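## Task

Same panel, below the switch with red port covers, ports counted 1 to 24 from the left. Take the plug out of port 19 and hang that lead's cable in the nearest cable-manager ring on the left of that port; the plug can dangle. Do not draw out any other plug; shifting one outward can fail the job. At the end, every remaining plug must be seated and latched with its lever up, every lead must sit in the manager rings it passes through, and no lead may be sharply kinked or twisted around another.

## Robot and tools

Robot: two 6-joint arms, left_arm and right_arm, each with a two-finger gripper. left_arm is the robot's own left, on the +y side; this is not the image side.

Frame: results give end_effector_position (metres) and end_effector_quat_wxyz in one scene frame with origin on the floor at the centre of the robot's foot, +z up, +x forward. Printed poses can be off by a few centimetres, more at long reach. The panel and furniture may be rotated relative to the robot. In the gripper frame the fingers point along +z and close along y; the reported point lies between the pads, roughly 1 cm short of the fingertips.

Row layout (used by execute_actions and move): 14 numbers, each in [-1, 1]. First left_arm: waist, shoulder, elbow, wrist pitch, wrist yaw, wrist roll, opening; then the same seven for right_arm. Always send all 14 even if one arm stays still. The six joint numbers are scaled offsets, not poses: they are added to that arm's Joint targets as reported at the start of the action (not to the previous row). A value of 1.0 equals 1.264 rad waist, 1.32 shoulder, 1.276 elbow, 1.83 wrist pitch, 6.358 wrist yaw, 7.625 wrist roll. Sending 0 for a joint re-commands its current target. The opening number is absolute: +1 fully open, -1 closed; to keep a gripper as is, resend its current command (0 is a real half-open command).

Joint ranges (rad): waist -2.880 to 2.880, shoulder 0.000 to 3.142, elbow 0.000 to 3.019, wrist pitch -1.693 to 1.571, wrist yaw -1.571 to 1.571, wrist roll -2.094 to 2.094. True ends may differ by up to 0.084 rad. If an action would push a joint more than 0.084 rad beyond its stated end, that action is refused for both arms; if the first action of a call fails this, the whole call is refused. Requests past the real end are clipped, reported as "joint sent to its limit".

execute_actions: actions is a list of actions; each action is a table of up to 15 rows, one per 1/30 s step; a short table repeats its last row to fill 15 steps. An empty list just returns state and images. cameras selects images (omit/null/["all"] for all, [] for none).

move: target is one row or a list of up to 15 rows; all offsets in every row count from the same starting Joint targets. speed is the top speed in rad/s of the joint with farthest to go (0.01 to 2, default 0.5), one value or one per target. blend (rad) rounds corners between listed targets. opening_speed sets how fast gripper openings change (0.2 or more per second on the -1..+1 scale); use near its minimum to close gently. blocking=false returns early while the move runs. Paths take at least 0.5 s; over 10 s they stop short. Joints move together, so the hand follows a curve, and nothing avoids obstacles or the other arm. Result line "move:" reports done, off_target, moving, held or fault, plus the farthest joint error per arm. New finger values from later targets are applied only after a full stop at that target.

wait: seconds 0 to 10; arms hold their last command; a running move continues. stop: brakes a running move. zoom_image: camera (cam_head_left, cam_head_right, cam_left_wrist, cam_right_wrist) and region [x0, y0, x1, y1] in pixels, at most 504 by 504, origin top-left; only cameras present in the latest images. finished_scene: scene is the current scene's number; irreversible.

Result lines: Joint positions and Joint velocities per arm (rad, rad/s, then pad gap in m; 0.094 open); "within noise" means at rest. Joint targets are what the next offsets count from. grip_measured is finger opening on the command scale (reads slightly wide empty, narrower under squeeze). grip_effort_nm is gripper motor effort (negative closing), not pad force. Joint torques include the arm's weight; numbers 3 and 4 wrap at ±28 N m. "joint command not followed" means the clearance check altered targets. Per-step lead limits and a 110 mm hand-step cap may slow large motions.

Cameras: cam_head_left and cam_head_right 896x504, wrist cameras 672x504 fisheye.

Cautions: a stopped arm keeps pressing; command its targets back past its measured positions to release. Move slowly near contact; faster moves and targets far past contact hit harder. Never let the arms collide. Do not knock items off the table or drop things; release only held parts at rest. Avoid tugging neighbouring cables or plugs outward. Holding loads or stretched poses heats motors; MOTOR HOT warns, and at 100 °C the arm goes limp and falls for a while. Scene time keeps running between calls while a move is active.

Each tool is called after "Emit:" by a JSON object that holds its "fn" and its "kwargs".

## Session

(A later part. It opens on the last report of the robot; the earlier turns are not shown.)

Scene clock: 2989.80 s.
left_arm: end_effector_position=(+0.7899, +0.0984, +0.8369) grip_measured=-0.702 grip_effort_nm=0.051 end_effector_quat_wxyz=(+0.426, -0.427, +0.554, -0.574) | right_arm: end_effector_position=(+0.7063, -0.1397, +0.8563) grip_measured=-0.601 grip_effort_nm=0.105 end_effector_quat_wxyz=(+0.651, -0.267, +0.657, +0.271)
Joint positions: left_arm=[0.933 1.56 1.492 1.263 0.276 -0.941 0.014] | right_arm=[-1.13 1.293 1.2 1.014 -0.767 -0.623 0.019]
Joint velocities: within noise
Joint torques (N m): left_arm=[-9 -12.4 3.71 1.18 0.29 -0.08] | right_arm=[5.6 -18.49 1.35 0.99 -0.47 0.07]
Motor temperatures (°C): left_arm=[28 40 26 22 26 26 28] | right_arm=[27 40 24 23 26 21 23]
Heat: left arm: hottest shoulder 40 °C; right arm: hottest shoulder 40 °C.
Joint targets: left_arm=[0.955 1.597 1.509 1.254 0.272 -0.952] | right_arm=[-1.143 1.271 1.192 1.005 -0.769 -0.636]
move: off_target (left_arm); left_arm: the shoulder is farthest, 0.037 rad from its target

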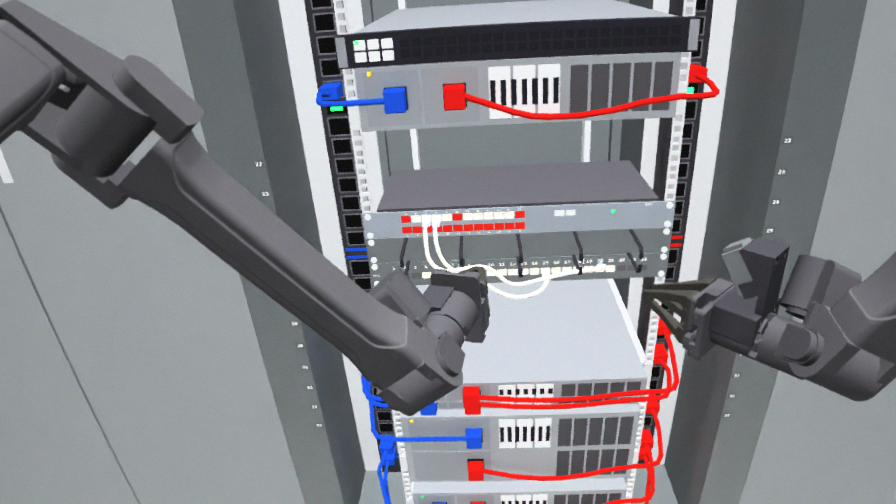

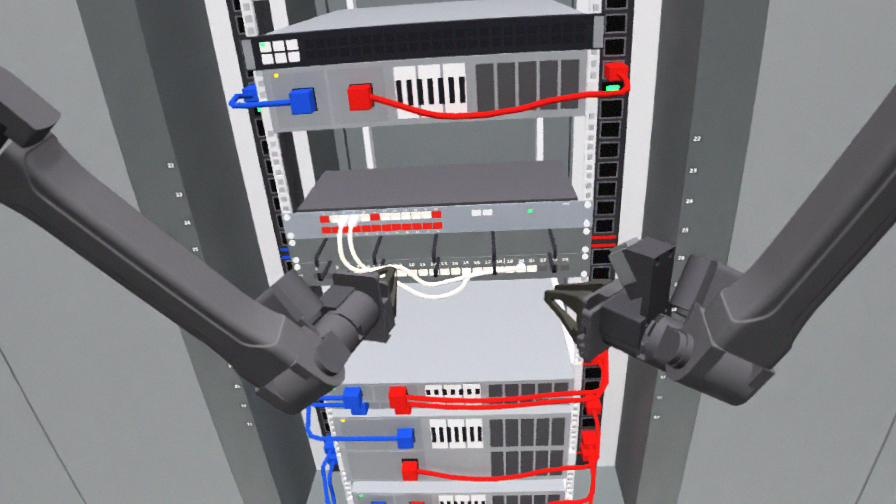

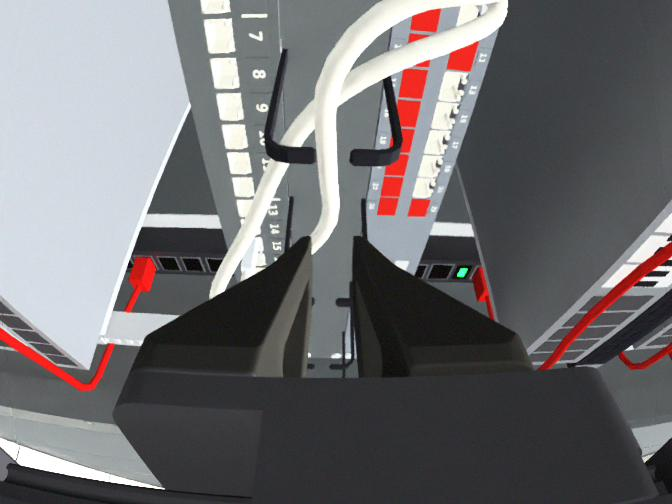

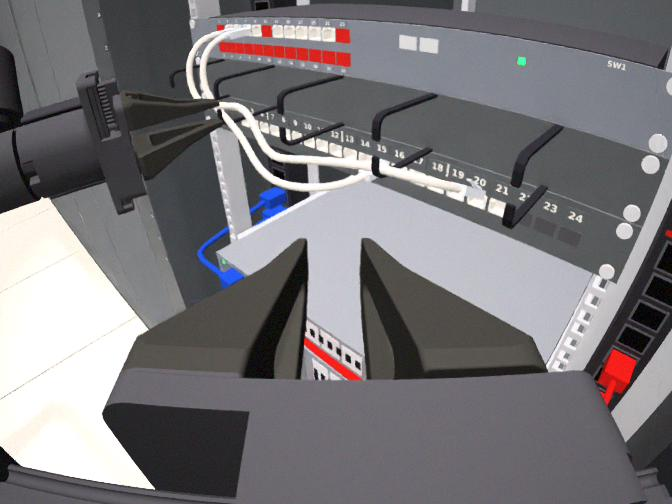

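Emit:
{"fn": "move", "kwargs": {"target": [[0,0,0.0384,-0.0243,0,0,-0.7,0,0,0,0,0,0,-0.6]], "speed": 0.06}}

Emit:
{"fn": "zoom_image", "kwargs": {"camera": "cam_left_wrist", "region": [230, 100, 430, 300]}}

Emit:
{"fn": "zoom_image", "kwargs": {"camera": "cam_right_wrist", "region": [160, 40, 320, 180]}}

Scene clock: 2999.97 s.
left_arm: end_effector_position=(+0.8071, +0.1008, +0.8391) grip_measured=-0.702 grip_effort_nm=0.056 end_effector_quat_wxyz=(+0.426, -0.427, +0.553, -0.574) | right_arm: end_effector_position=(+0.7063, -0.1397, +0.8563) grip_measured=-0.601 grip_effort_nm=0.100 end_effector_quat_wxyz=(+0.651, -0.267, +0.657, +0.271)
Joint positions: left_arm=[0.933 1.561 1.538 1.218 0.276 -0.941 0.014] | right_arm=[-1.13 1.293 1.2 1.014 -0.767 -0.623 0.019]
Joint velocities: within noise
Joint torques (N m): left_arm=[-9.11 -12.75 4.18 1.16 0.28 -0.07] | right_arm=[5.48 -18.26 1.33 0.96 -0.46 0.06]
Motor temperatures (°C): left_arm=[28 39 26 22 26 26 28] | right_arm=[27 40 24 23 26 21 23]
Heat: left arm: hottest shoulder 39 °C; right arm: hottest shoulder 40 °C.
Joint targets: left_arm=[0.955 1.597 1.558 1.209 0.272 -0.952] | right_arm=[-1.143 1.271 1.192 1.005 -0.769 -0.636]
move: off_target (left_arm); left_arm: the shoulder is farthest, 0.036 rad from its target

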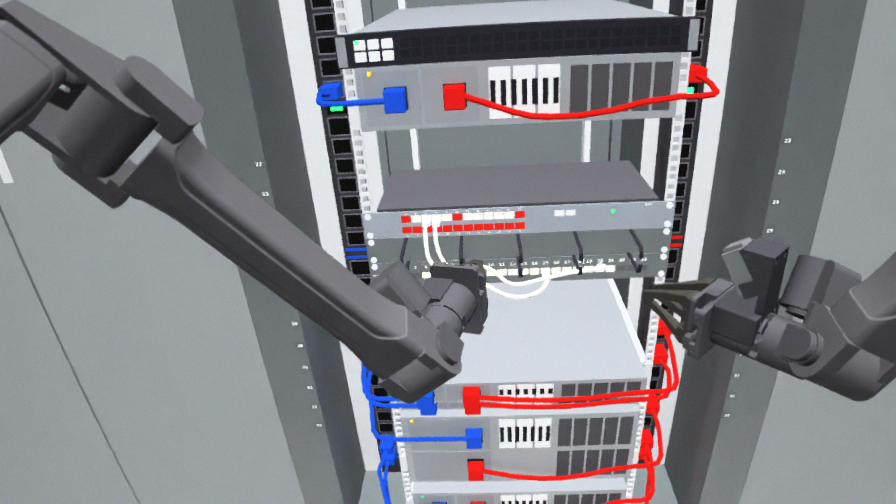

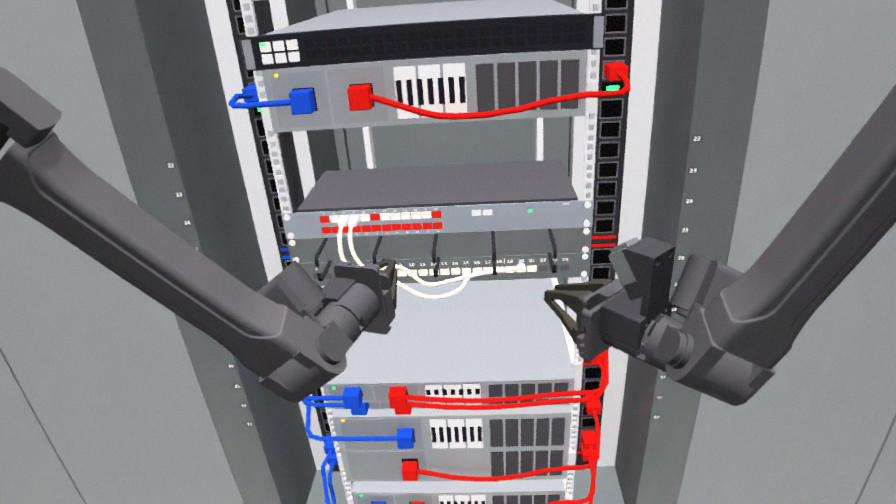

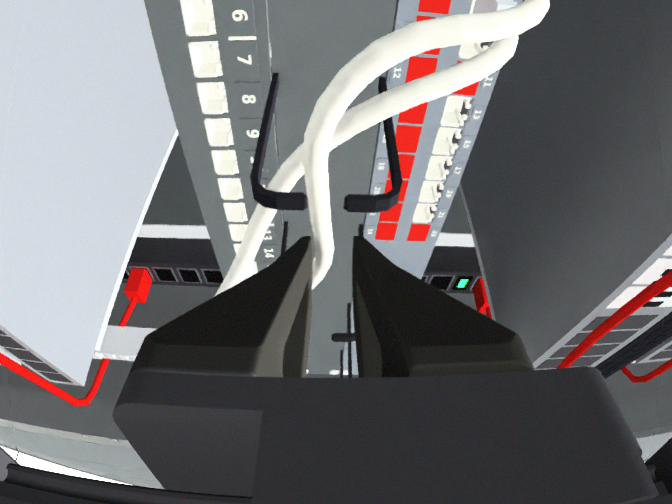

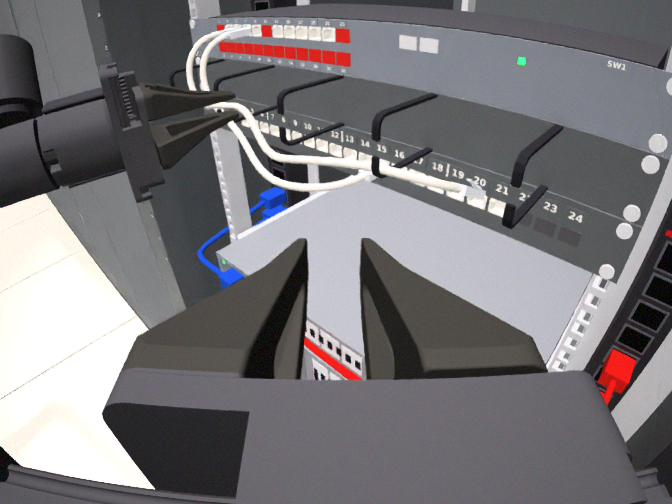

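Scaled by 2.520 from the camera's 672x504 image, which has a finer 960x720 frame.

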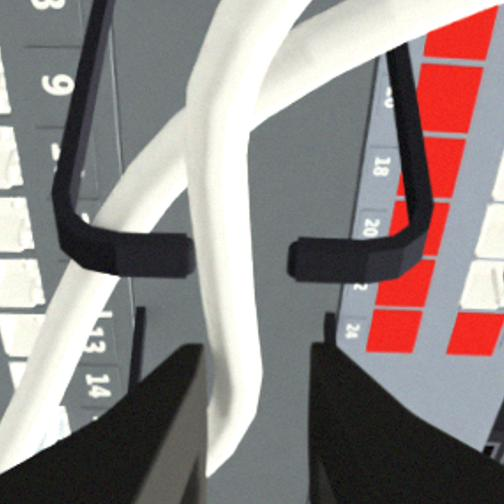

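Scaled by 3.150 from the camera's 672x504 image, which has a finer 960x720 frame.

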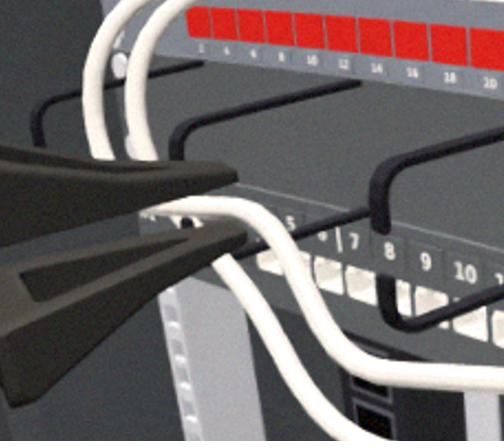

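Emit:
{"fn": "move", "kwargs": {"target": [[0,0,0,0,0,0,-0.97,0,0,0,0,0,0,-0.6]], "opening_speed": 0.2}}

Emit:
{"fn": "move", "kwargs": {"target": [[0.004,0.003,0.055,-0.0318,0,0,-0.97,0,0,0,0,0,0,-0.6]], "speed": 0.06}}

Emit:
{"fn": "zoom_image", "kwargs": {"camera": "cam_left_wrist", "region": [230, 100, 430, 300]}}

Scene clock: 3015.07 s.
left_arm: end_effector_position=(+0.8070, +0.1006, +0.8387) grip_measured=-0.941 grip_effort_nm=-1.018 end_effector_quat_wxyz=(+0.426, -0.428, +0.554, -0.574) | right_arm: end_effector_position=(+0.7063, -0.1397, +0.8563) grip_measured=-0.601 grip_effort_nm=0.105 end_effector_quat_wxyz=(+0.651, -0.267, +0.657, +0.271)
Joint positions: left_arm=[0.933 1.561 1.538 1.216 0.276 -0.941 0.003] | right_arm=[-1.13 1.293 1.2 1.014 -0.767 -0.623 0.019]
Joint velocities: within noise
Joint torques (N m): left_arm=[-9 -12.86 4.21 1.22 0.28 -0.07] | right_arm=[5.48 -18.37 1.4 0.95 -0.48 0.03]
Motor temperatures (°C): left_arm=[28 38 26 22 26 26 28] | right_arm=[27 40 24 23 26 21 23]
Heat: left arm: hottest shoulder 38 °C; right arm: hottest shoulder 40 °C.
Joint targets: left_arm=[0.955 1.597 1.558 1.209 0.272 -0.952] | right_arm=[-1.143 1.271 1.192 1.005 -0.769 -0.636]
move: off_target (left_arm); left_arm: the shoulder is farthest, 0.036 rad from its target

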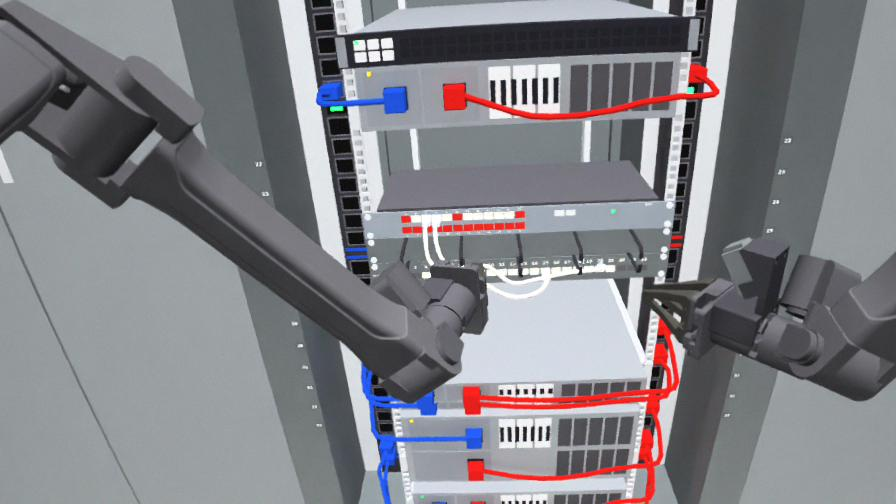

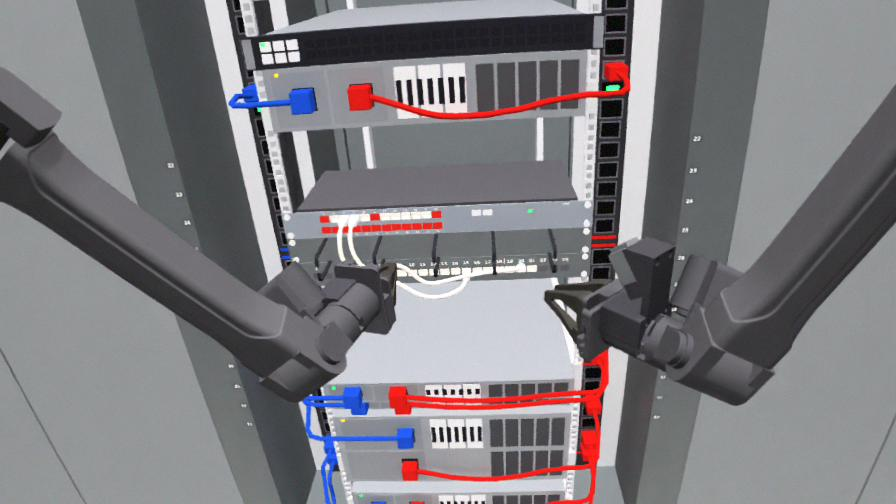

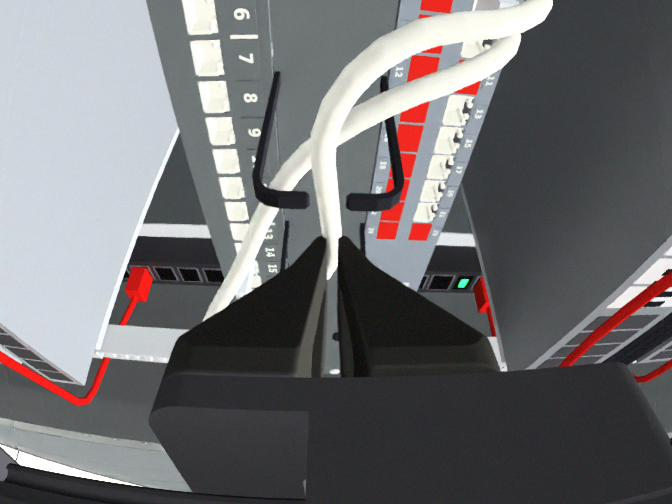

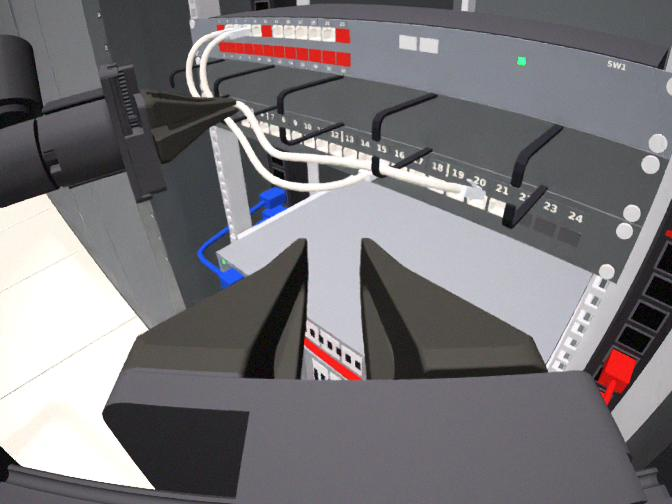

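Scene clock: 3016.57 s.
left_arm: end_effector_position=(+0.8240, +0.1002, +0.8369) grip_measured=-0.944 grip_effort_nm=-1.062 end_effector_quat_wxyz=(+0.422, -0.428, +0.557, -0.574) | right_arm: end_effector_position=(+0.7063, -0.1397, +0.8563) grip_measured=-0.601 grip_effort_nm=0.100 end_effector_quat_wxyz=(+0.651, -0.267, +0.657, +0.271)
Joint positions: left_arm=[0.933 1.57 1.593 1.16 0.276 -0.941 0.003] | right_arm=[-1.13 1.293 1.2 1.014 -0.767 -0.623 0.019]
Joint velocities: within noise
Joint torques (N m): left_arm=[-8.88 -13.74 5.67 1.1 0.3 -0.09] | right_arm=[5.77 -18.61 1.32 1.02 -0.47 0.05]
Motor temperatures (°C): left_arm=[28 38 26 22 26 26 28] | right_arm=[27 40 24 23 26 21 23]
Heat: left arm: hottest shoulder 38 °C; right arm: hottest shoulder 40 °C.
Joint targets: left_arm=[0.960 1.601 1.628 1.151 0.272 -0.952] | right_arm=[-1.143 1.271 1.192 1.005 -0.769 -0.636]
move: done

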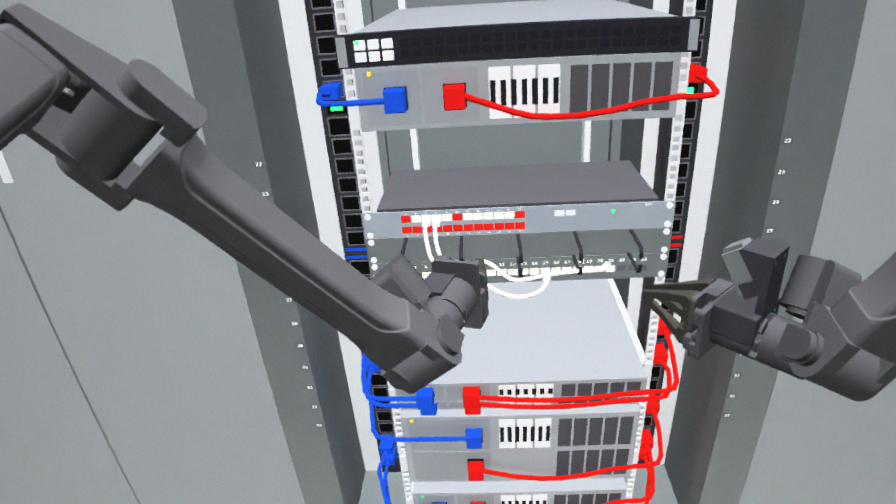

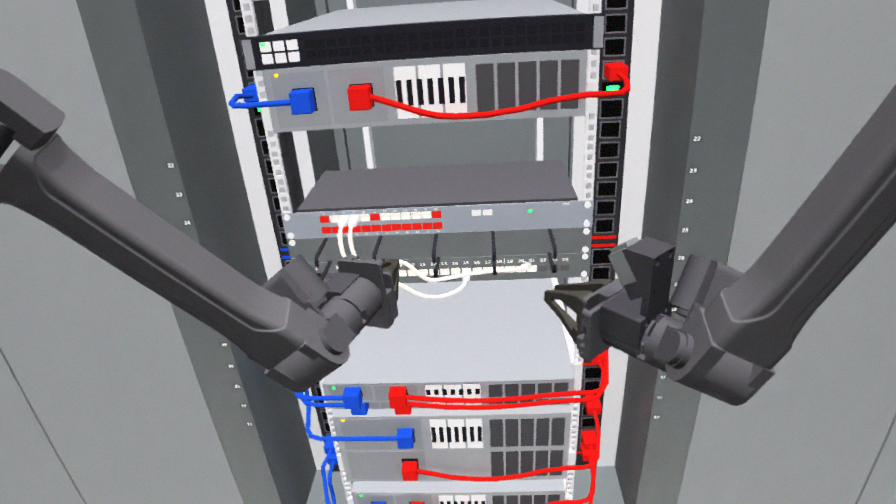

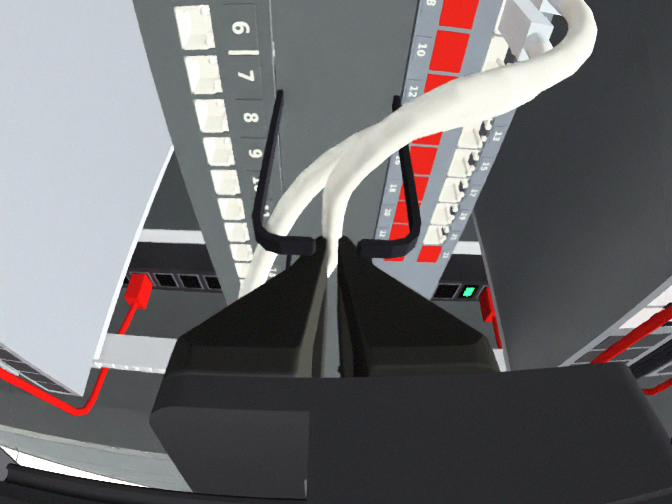

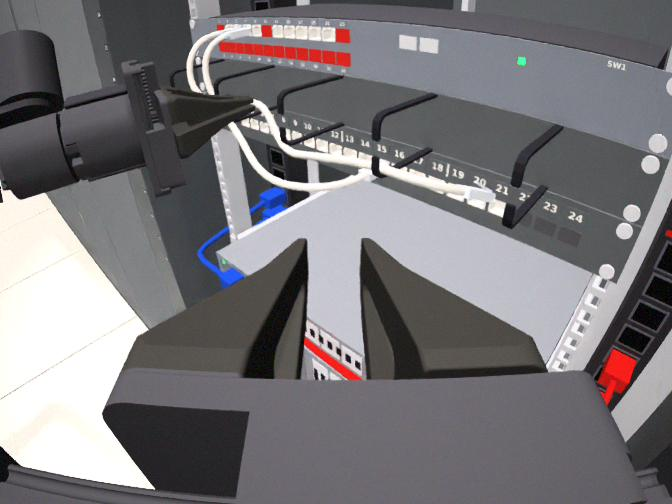

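Scaled by 2.520 from the camera's 672x504 image, which has a finer 960x720 frame.

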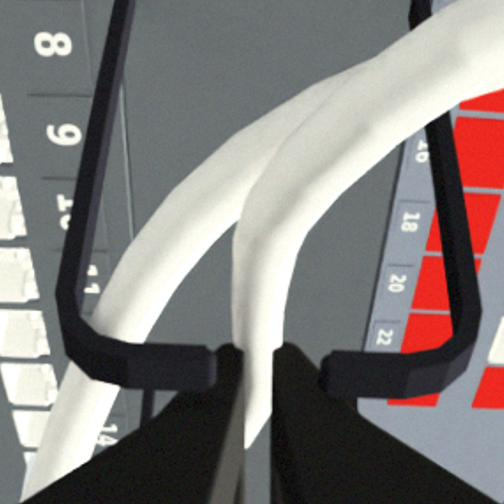

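Emit:
{"fn": "move", "kwargs": {"target": [[0.004,0.003,0.028,-0.0145,0,0,-0.97,0,0,0,0,0,0,-0.6],[0.02,0.0285,0.0515,-0.0118,0,0,-0.97,0,0,0,0,0,0,-0.6]], "speed": 0.05}}

Emit:
{"fn": "zoom_image", "kwargs": {"camera": "cam_left_wrist", "region": [230, 100, 430, 300]}}

Emit:
{"fn": "zoom_image", "kwargs": {"camera": "cam_right_wrist", "region": [160, 40, 320, 180]}}

Emit:
{"fn": "zoom_image", "kwargs": {"camera": "cam_head_left", "region": [540, 240, 640, 300]}}

Scene clock: 3028.63 s.
left_arm: end_effector_position=(+0.8330, +0.0942, +0.8294) grip_measured=-0.946 grip_effort_nm=-1.062 end_effector_quat_wxyz=(+0.420, -0.425, +0.557, -0.576) | right_arm: end_effector_position=(+0.7063, -0.1397, +0.8563) grip_measured=-0.601 grip_effort_nm=0.095 end_effector_quat_wxyz=(+0.651, -0.267, +0.657, +0.271)
Joint positions: left_arm=[0.935 1.6 1.648 1.135 0.286 -0.941 0.003] | right_arm=[-1.13 1.293 1.2 1.014 -0.767 -0.623 0.019]
Joint velocities: within noise
Joint torques (N m): left_arm=[-7.06 -13.57 6.64 1.32 -0.1 -0.07] | right_arm=[5.36 -18.43 1.42 1.03 -0.46 0.05]
Motor temperatures (°C): left_arm=[28 38 27 22 26 26 29] | right_arm=[27 40 24 23 26 21 23]
Heat: left arm: hottest shoulder 38 °C; right arm: hottest shoulder 40 °C.
Joint targets: left_arm=[0.985 1.639 1.693 1.129 0.272 -0.952] | right_arm=[-1.143 1.271 1.192 1.005 -0.769 -0.636]
move: off_target (left_arm); left_arm: the waist is farthest, 0.050 rad from its target

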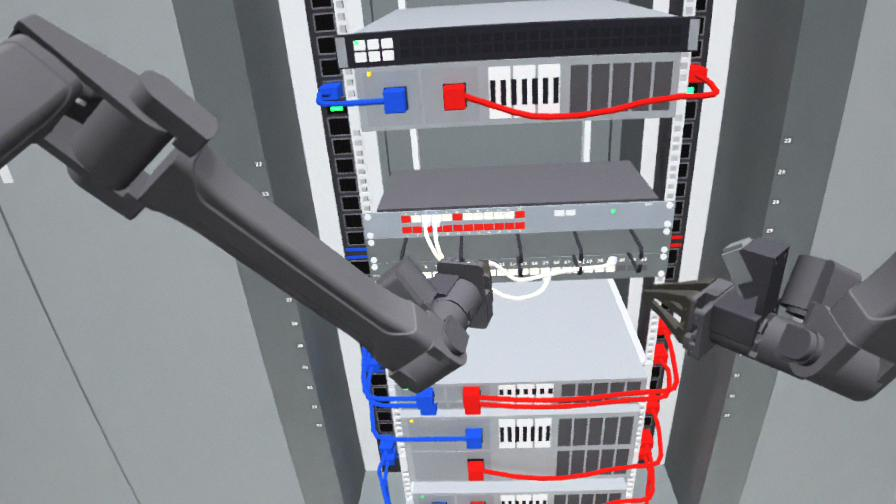

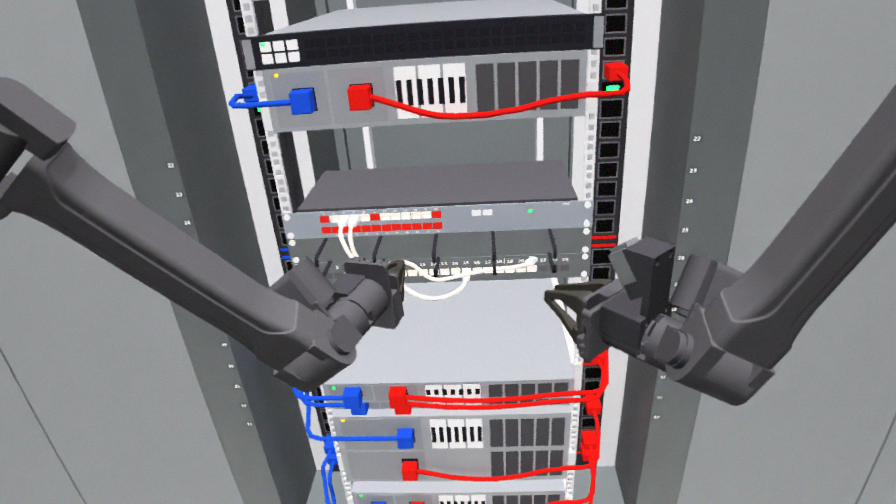

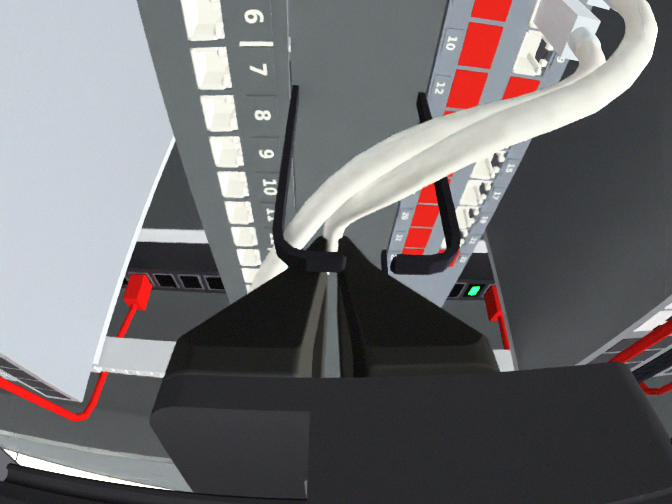

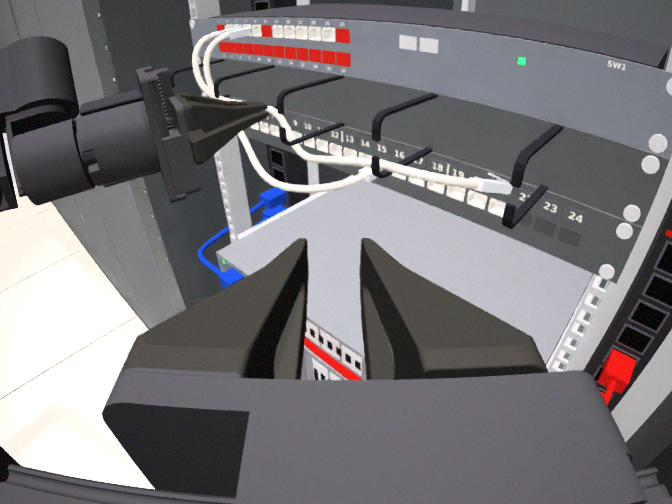

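Scaled by 2.520 from the camera's 672x504 image, which has a finer 960x720 frame.

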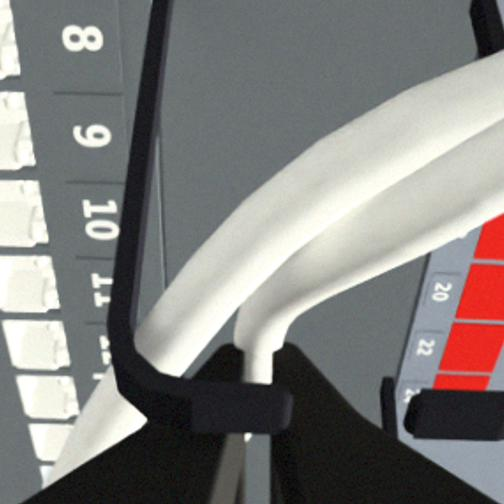

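Scaled by 3.150 from the camera's 672x504 image, which has a finer 960x720 frame.

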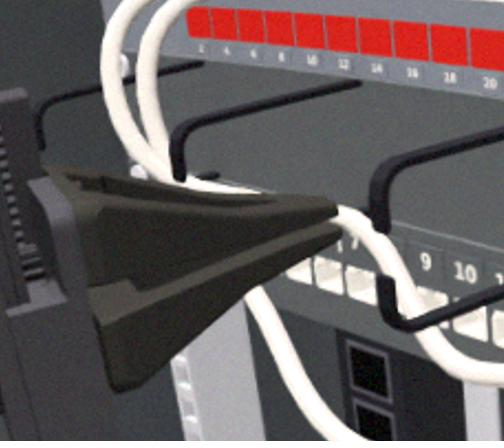

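Scaled by 5.040 from the camera's 896x504 image, which has a finer 1280x720 frame.

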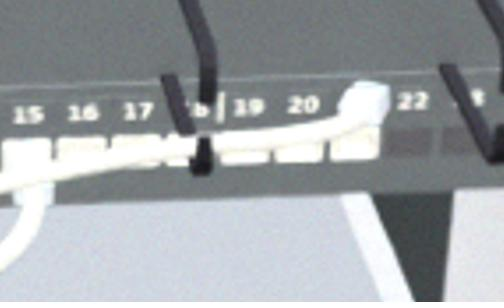

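Emit:
{"fn": "move", "kwargs": {"target": [[0.0277,0,0,0,0,0,-0.97,0,0,0,0,0,0,-0.6]], "speed": 0.04}}

Emit:
{"fn": "zoom_image", "kwargs": {"camera": "cam_left_wrist", "region": [230, 100, 430, 300]}}

Scene clock: 3040.23 s.
left_arm: end_effector_position=(+0.8324, +0.0951, +0.8284) grip_measured=-0.946 grip_effort_nm=-1.062 end_effector_quat_wxyz=(+0.420, -0.417, +0.559, -0.580) | right_arm: end_effector_position=(+0.7063, -0.1397, +0.8563) grip_measured=-0.601 grip_effort_nm=0.100 end_effector_quat_wxyz=(+0.651, -0.267, +0.657, +0.271)
Joint positions: left_arm=[0.942 1.601 1.65 1.135 0.305 -0.941 0.003] | right_arm=[-1.13 1.293 1.2 1.014 -0.767 -0.623 0.019]
Joint velocities: within noise
Joint torques (N m): left_arm=[-4.66 -13.45 6.56 1.25 -0.79 -0.08] | right_arm=[5.48 -18.73 1.42 1.05 -0.48 0.04]
Motor temperatures (°C): left_arm=[28 39 27 22 26 26 30] | right_arm=[27 40 24 23 26 21 23]
Heat: left arm: hottest shoulder 39 °C; right arm: hottest shoulder 40 °C.
Joint targets: left_arm=[1.020 1.639 1.694 1.129 0.272 -0.952] | right_arm=[-1.143 1.271 1.192 1.005 -0.769 -0.636]
move: off_target (left_arm); left_arm: the waist is farthest, 0.078 rad from its target

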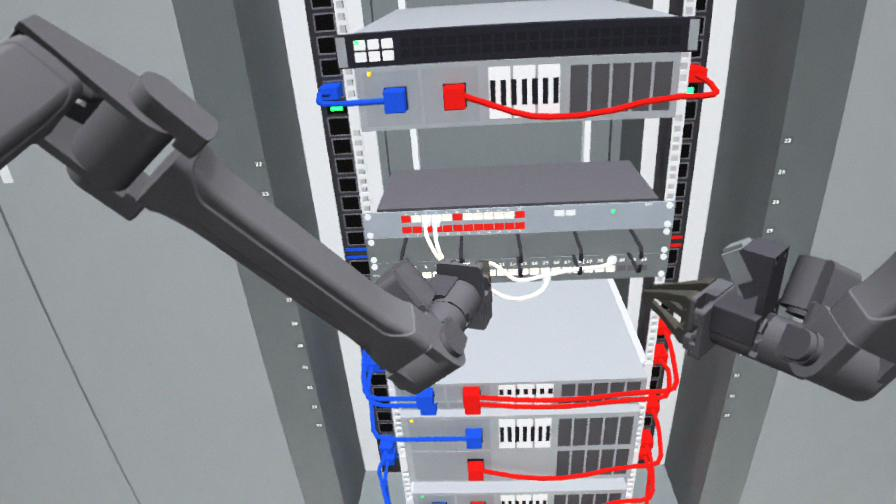

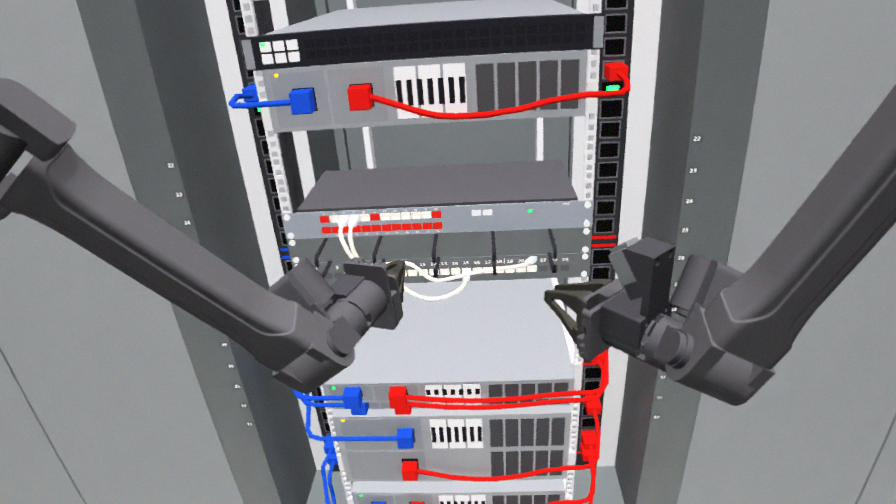

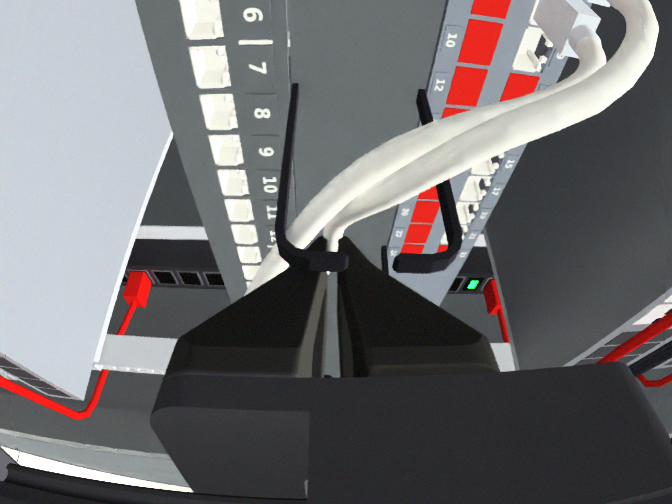

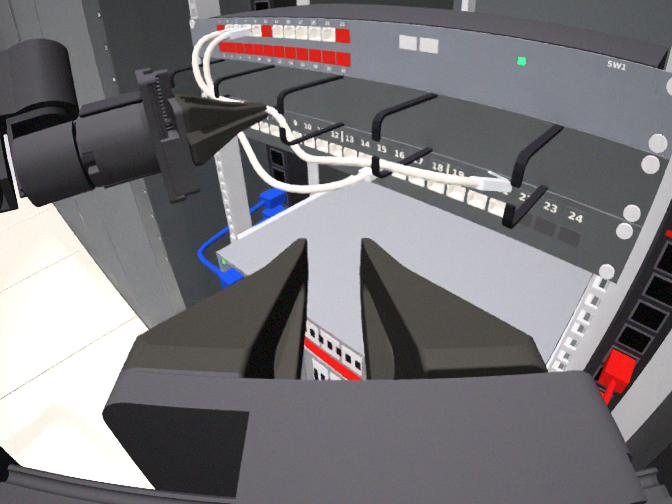

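Scaled by 2.520 from the camera's 672x504 image, which has a finer 960x720 frame.

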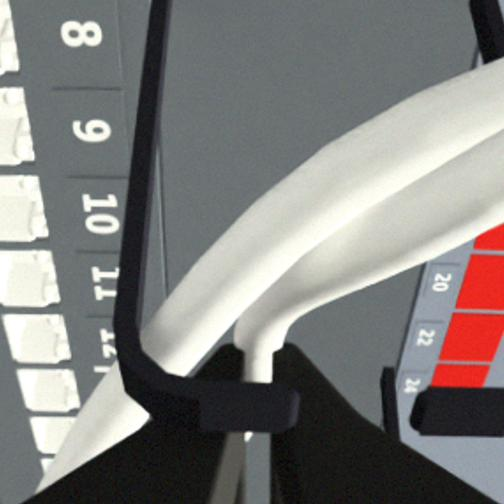

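Emit:
{"fn": "move", "kwargs": {"target": [[-0.045,0,0,0,0,0,-0.97,0,0,0,0,0,0,-0.6]], "speed": 0.06, "cameras": []}}

Emit:
{"fn": "move", "kwargs": {"target": [[0,0,0,0,0,0,-0.85,0,0,0,0,0,0,-0.6]], "opening_speed": 0.2}}

Emit:
{"fn": "zoom_image", "kwargs": {"camera": "cam_left_wrist", "region": [230, 100, 430, 300]}}

Scene clock: 3062.67 s.
left_arm: end_effector_position=(+0.8323, +0.0945, +0.8286) grip_measured=-0.946 grip_effort_nm=-1.062 end_effector_quat_wxyz=(+0.420, -0.418, +0.559, -0.580) | right_arm: end_effector_position=(+0.7063, -0.1397, +0.8563) grip_measured=-0.601 grip_effort_nm=0.105 end_effector_quat_wxyz=(+0.651, -0.267, +0.657, +0.271)
Joint positions: left_arm=[0.941 1.602 1.65 1.135 0.303 -0.941 0.003] | right_arm=[-1.13 1.293 1.2 1.014 -0.767 -0.623 0.019]
Joint velocities: within noise
Joint torques (N m): left_arm=[-9.17 -13.57 6.54 1.31 -0.68 -0.08] | right_arm=[5.54 -18.26 1.4 1.05 -0.47 0.05]
Motor temperatures (°C): left_arm=[27 39 29 22 27 26 30] | right_arm=[27 40 24 23 26 21 23]
Heat: left arm: hottest shoulder 39 °C; right arm: hottest shoulder 40 °C.
Joint targets: left_arm=[0.963 1.639 1.694 1.129 0.272 -0.952] | right_arm=[-1.143 1.271 1.192 1.005 -0.769 -0.636]
move: off_target (left_arm); left_arm: the elbow is farthest, 0.044 rad from its target
No camera images: "cameras" was empty.

Scene clock: 3063.53 s.
left_arm: end_effector_position=(+0.8329, +0.0942, +0.8290) grip_measured=-0.853 grip_effort_nm=0.095 end_effector_quat_wxyz=(+0.420, -0.419, +0.558, -0.580) | right_arm: end_effector_position=(+0.7063, -0.1397, +0.8563) grip_measured=-0.601 grip_effort_nm=0.100 end_effector_quat_wxyz=(+0.651, -0.267, +0.657, +0.271)
Joint positions: left_arm=[0.939 1.602 1.652 1.135 0.301 -0.941 0.007] | right_arm=[-1.13 1.293 1.2 1.014 -0.767 -0.623 0.019]
Joint velocities: within noise
Joint torques (N m): left_arm=[-9.35 -13.63 6.45 1.29 -0.64 -0.07] | right_arm=[5.42 -18.78 1.37 0.96 -0.47 0.06]
Motor temperatures (°C): left_arm=[27 39 29 22 27 26 30] | right_arm=[27 40 24 23 26 21 23]
Heat: left arm: hottest shoulder 39 °C; right arm: hottest shoulder 40 °C.
Joint targets: left_arm=[0.963 1.639 1.694 1.129 0.272 -0.952] | right_arm=[-1.143 1.271 1.192 1.005 -0.769 -0.636]
move: off_target (left_arm); left_arm: the elbow is farthest, 0.042 rad from its target

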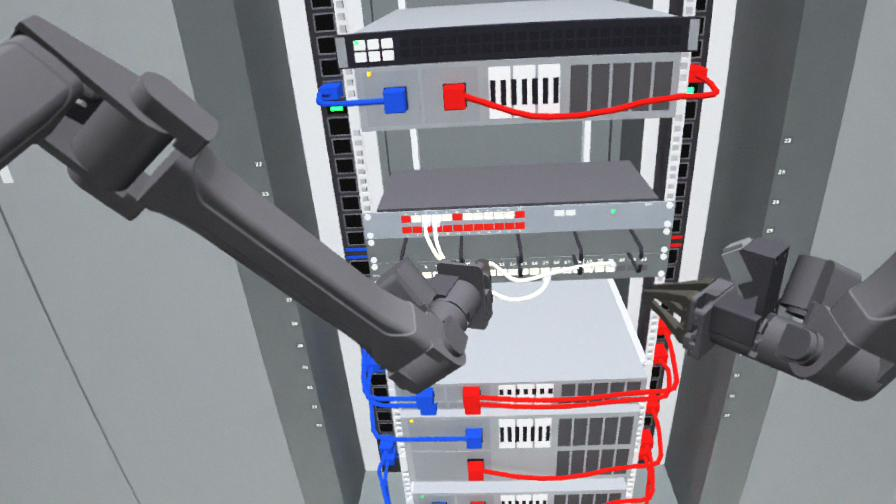

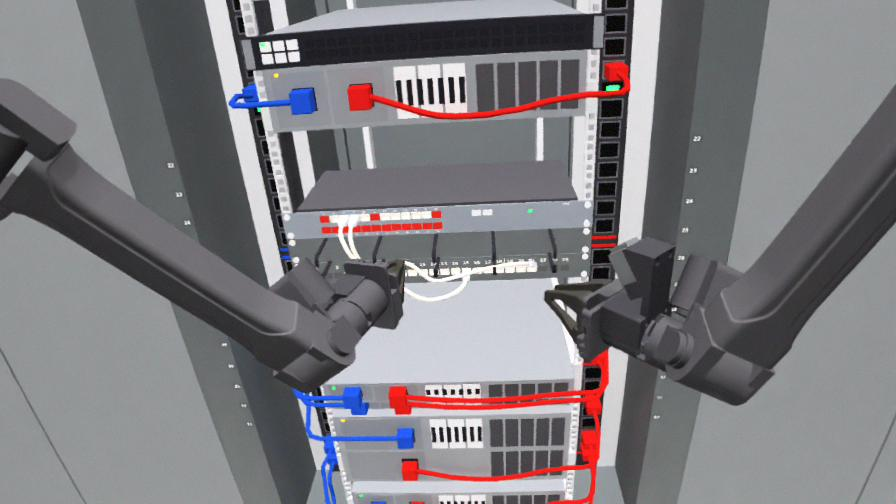

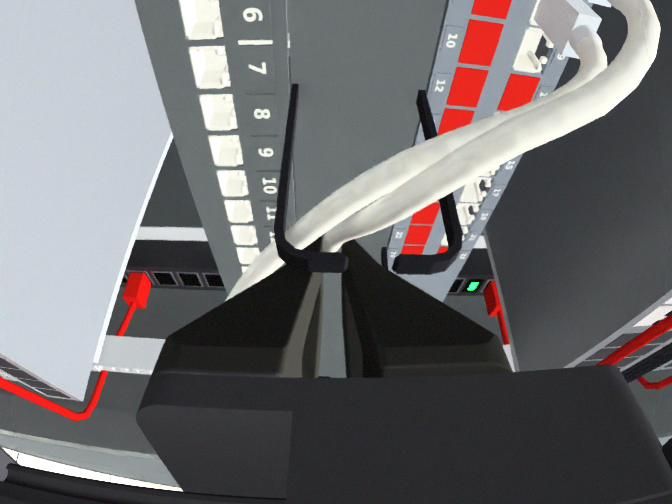

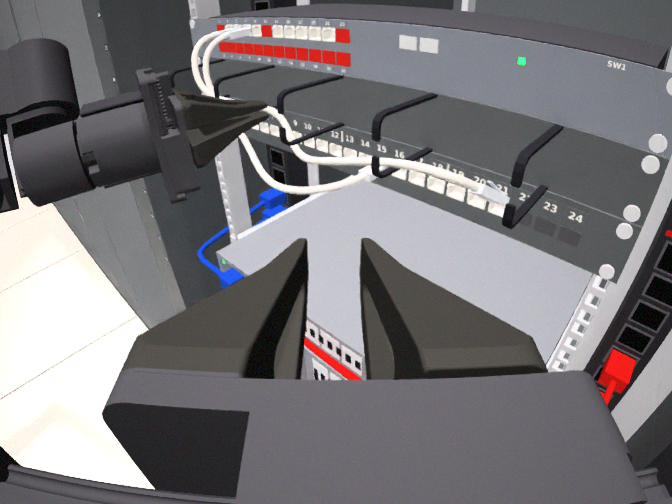

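Scaled by 2.520 from the camera's 672x504 image, which has a finer 960x720 frame.

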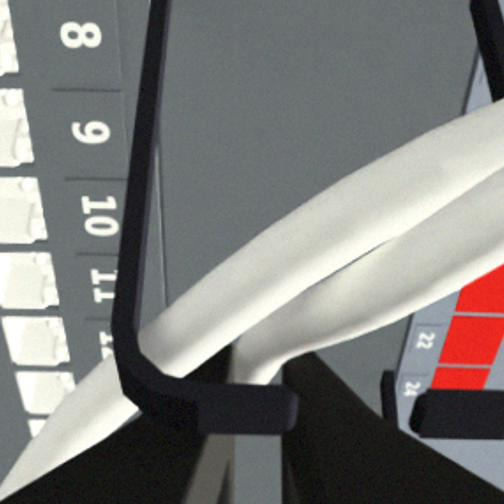

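Emit:
{"fn": "move", "kwargs": {"target": [[0,0,-0.0635,0.0232,0,0,-0.85,0,0,0,0,0,0,-0.6]], "speed": 0.05}}

Emit:
{"fn": "zoom_image", "kwargs": {"camera": "cam_left_wrist", "region": [230, 100, 430, 300]}}

Scene clock: 3074.30 s.
left_arm: end_effector_position=(+0.8231, +0.0949, +0.8254) grip_measured=-0.851 grip_effort_nm=0.042 end_effector_quat_wxyz=(+0.425, -0.425, +0.557, -0.574) | right_arm: end_effector_position=(+0.7063, -0.1397, +0.8563) grip_measured=-0.601 grip_effort_nm=0.105 end_effector_quat_wxyz=(+0.651, -0.267, +0.657, +0.271)
Joint positions: left_arm=[0.939 1.604 1.624 1.169 0.282 -0.941 0.007] | right_arm=[-1.13 1.293 1.2 1.014 -0.767 -0.623 0.019]
Joint velocities: within noise
Joint torques (N m): left_arm=[-9.23 -13.51 2.22 1.63 0.06 -0.07] | right_arm=[5.66 -18.32 1.36 0.99 -0.46 0.03]
Motor temperatures (°C): left_arm=[27 38 29 22 27 26 29] | right_arm=[27 40 24 23 26 21 23]
Heat: left arm: hottest shoulder 38 °C; right arm: hottest shoulder 40 °C.
Joint targets: left_arm=[0.963 1.639 1.613 1.172 0.272 -0.952] | right_arm=[-1.143 1.271 1.192 1.005 -0.769 -0.636]
move: done

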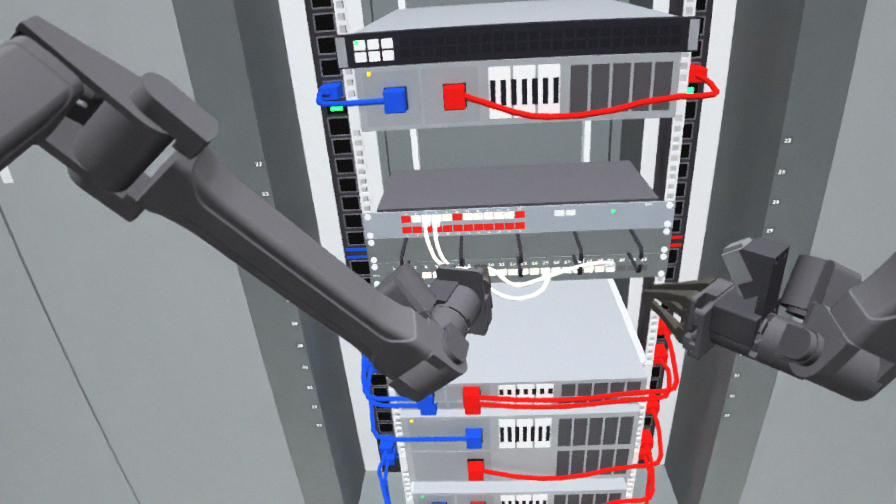

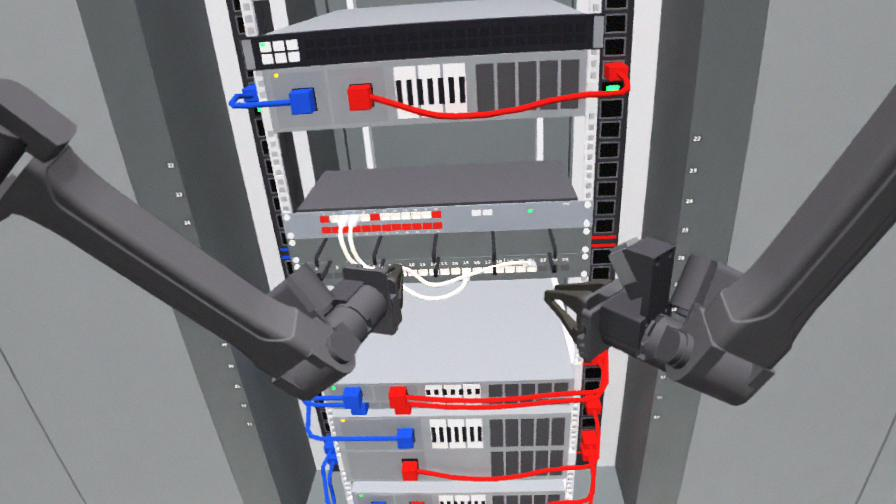

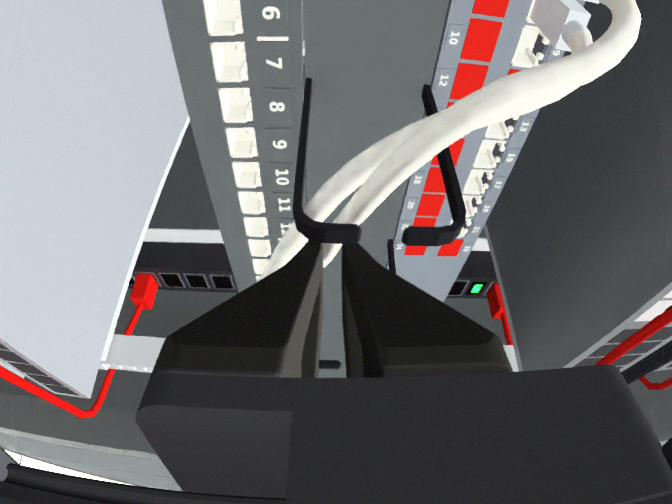

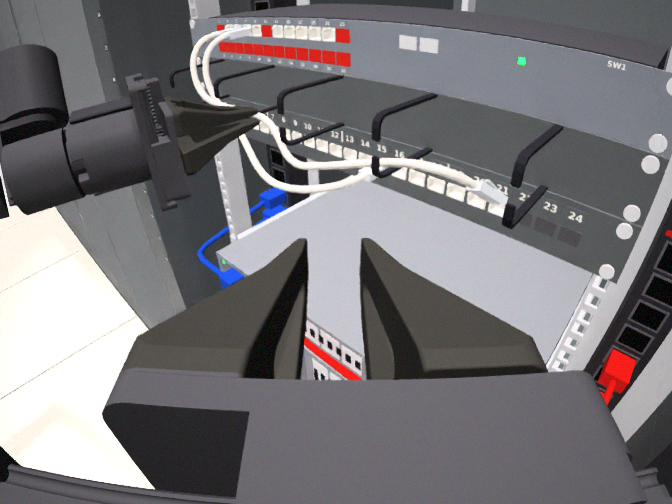

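Scaled by 2.520 from the camera's 672x504 image, which has a finer 960x720 frame.

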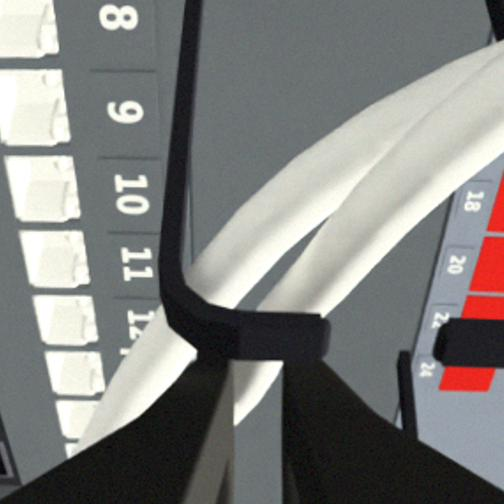

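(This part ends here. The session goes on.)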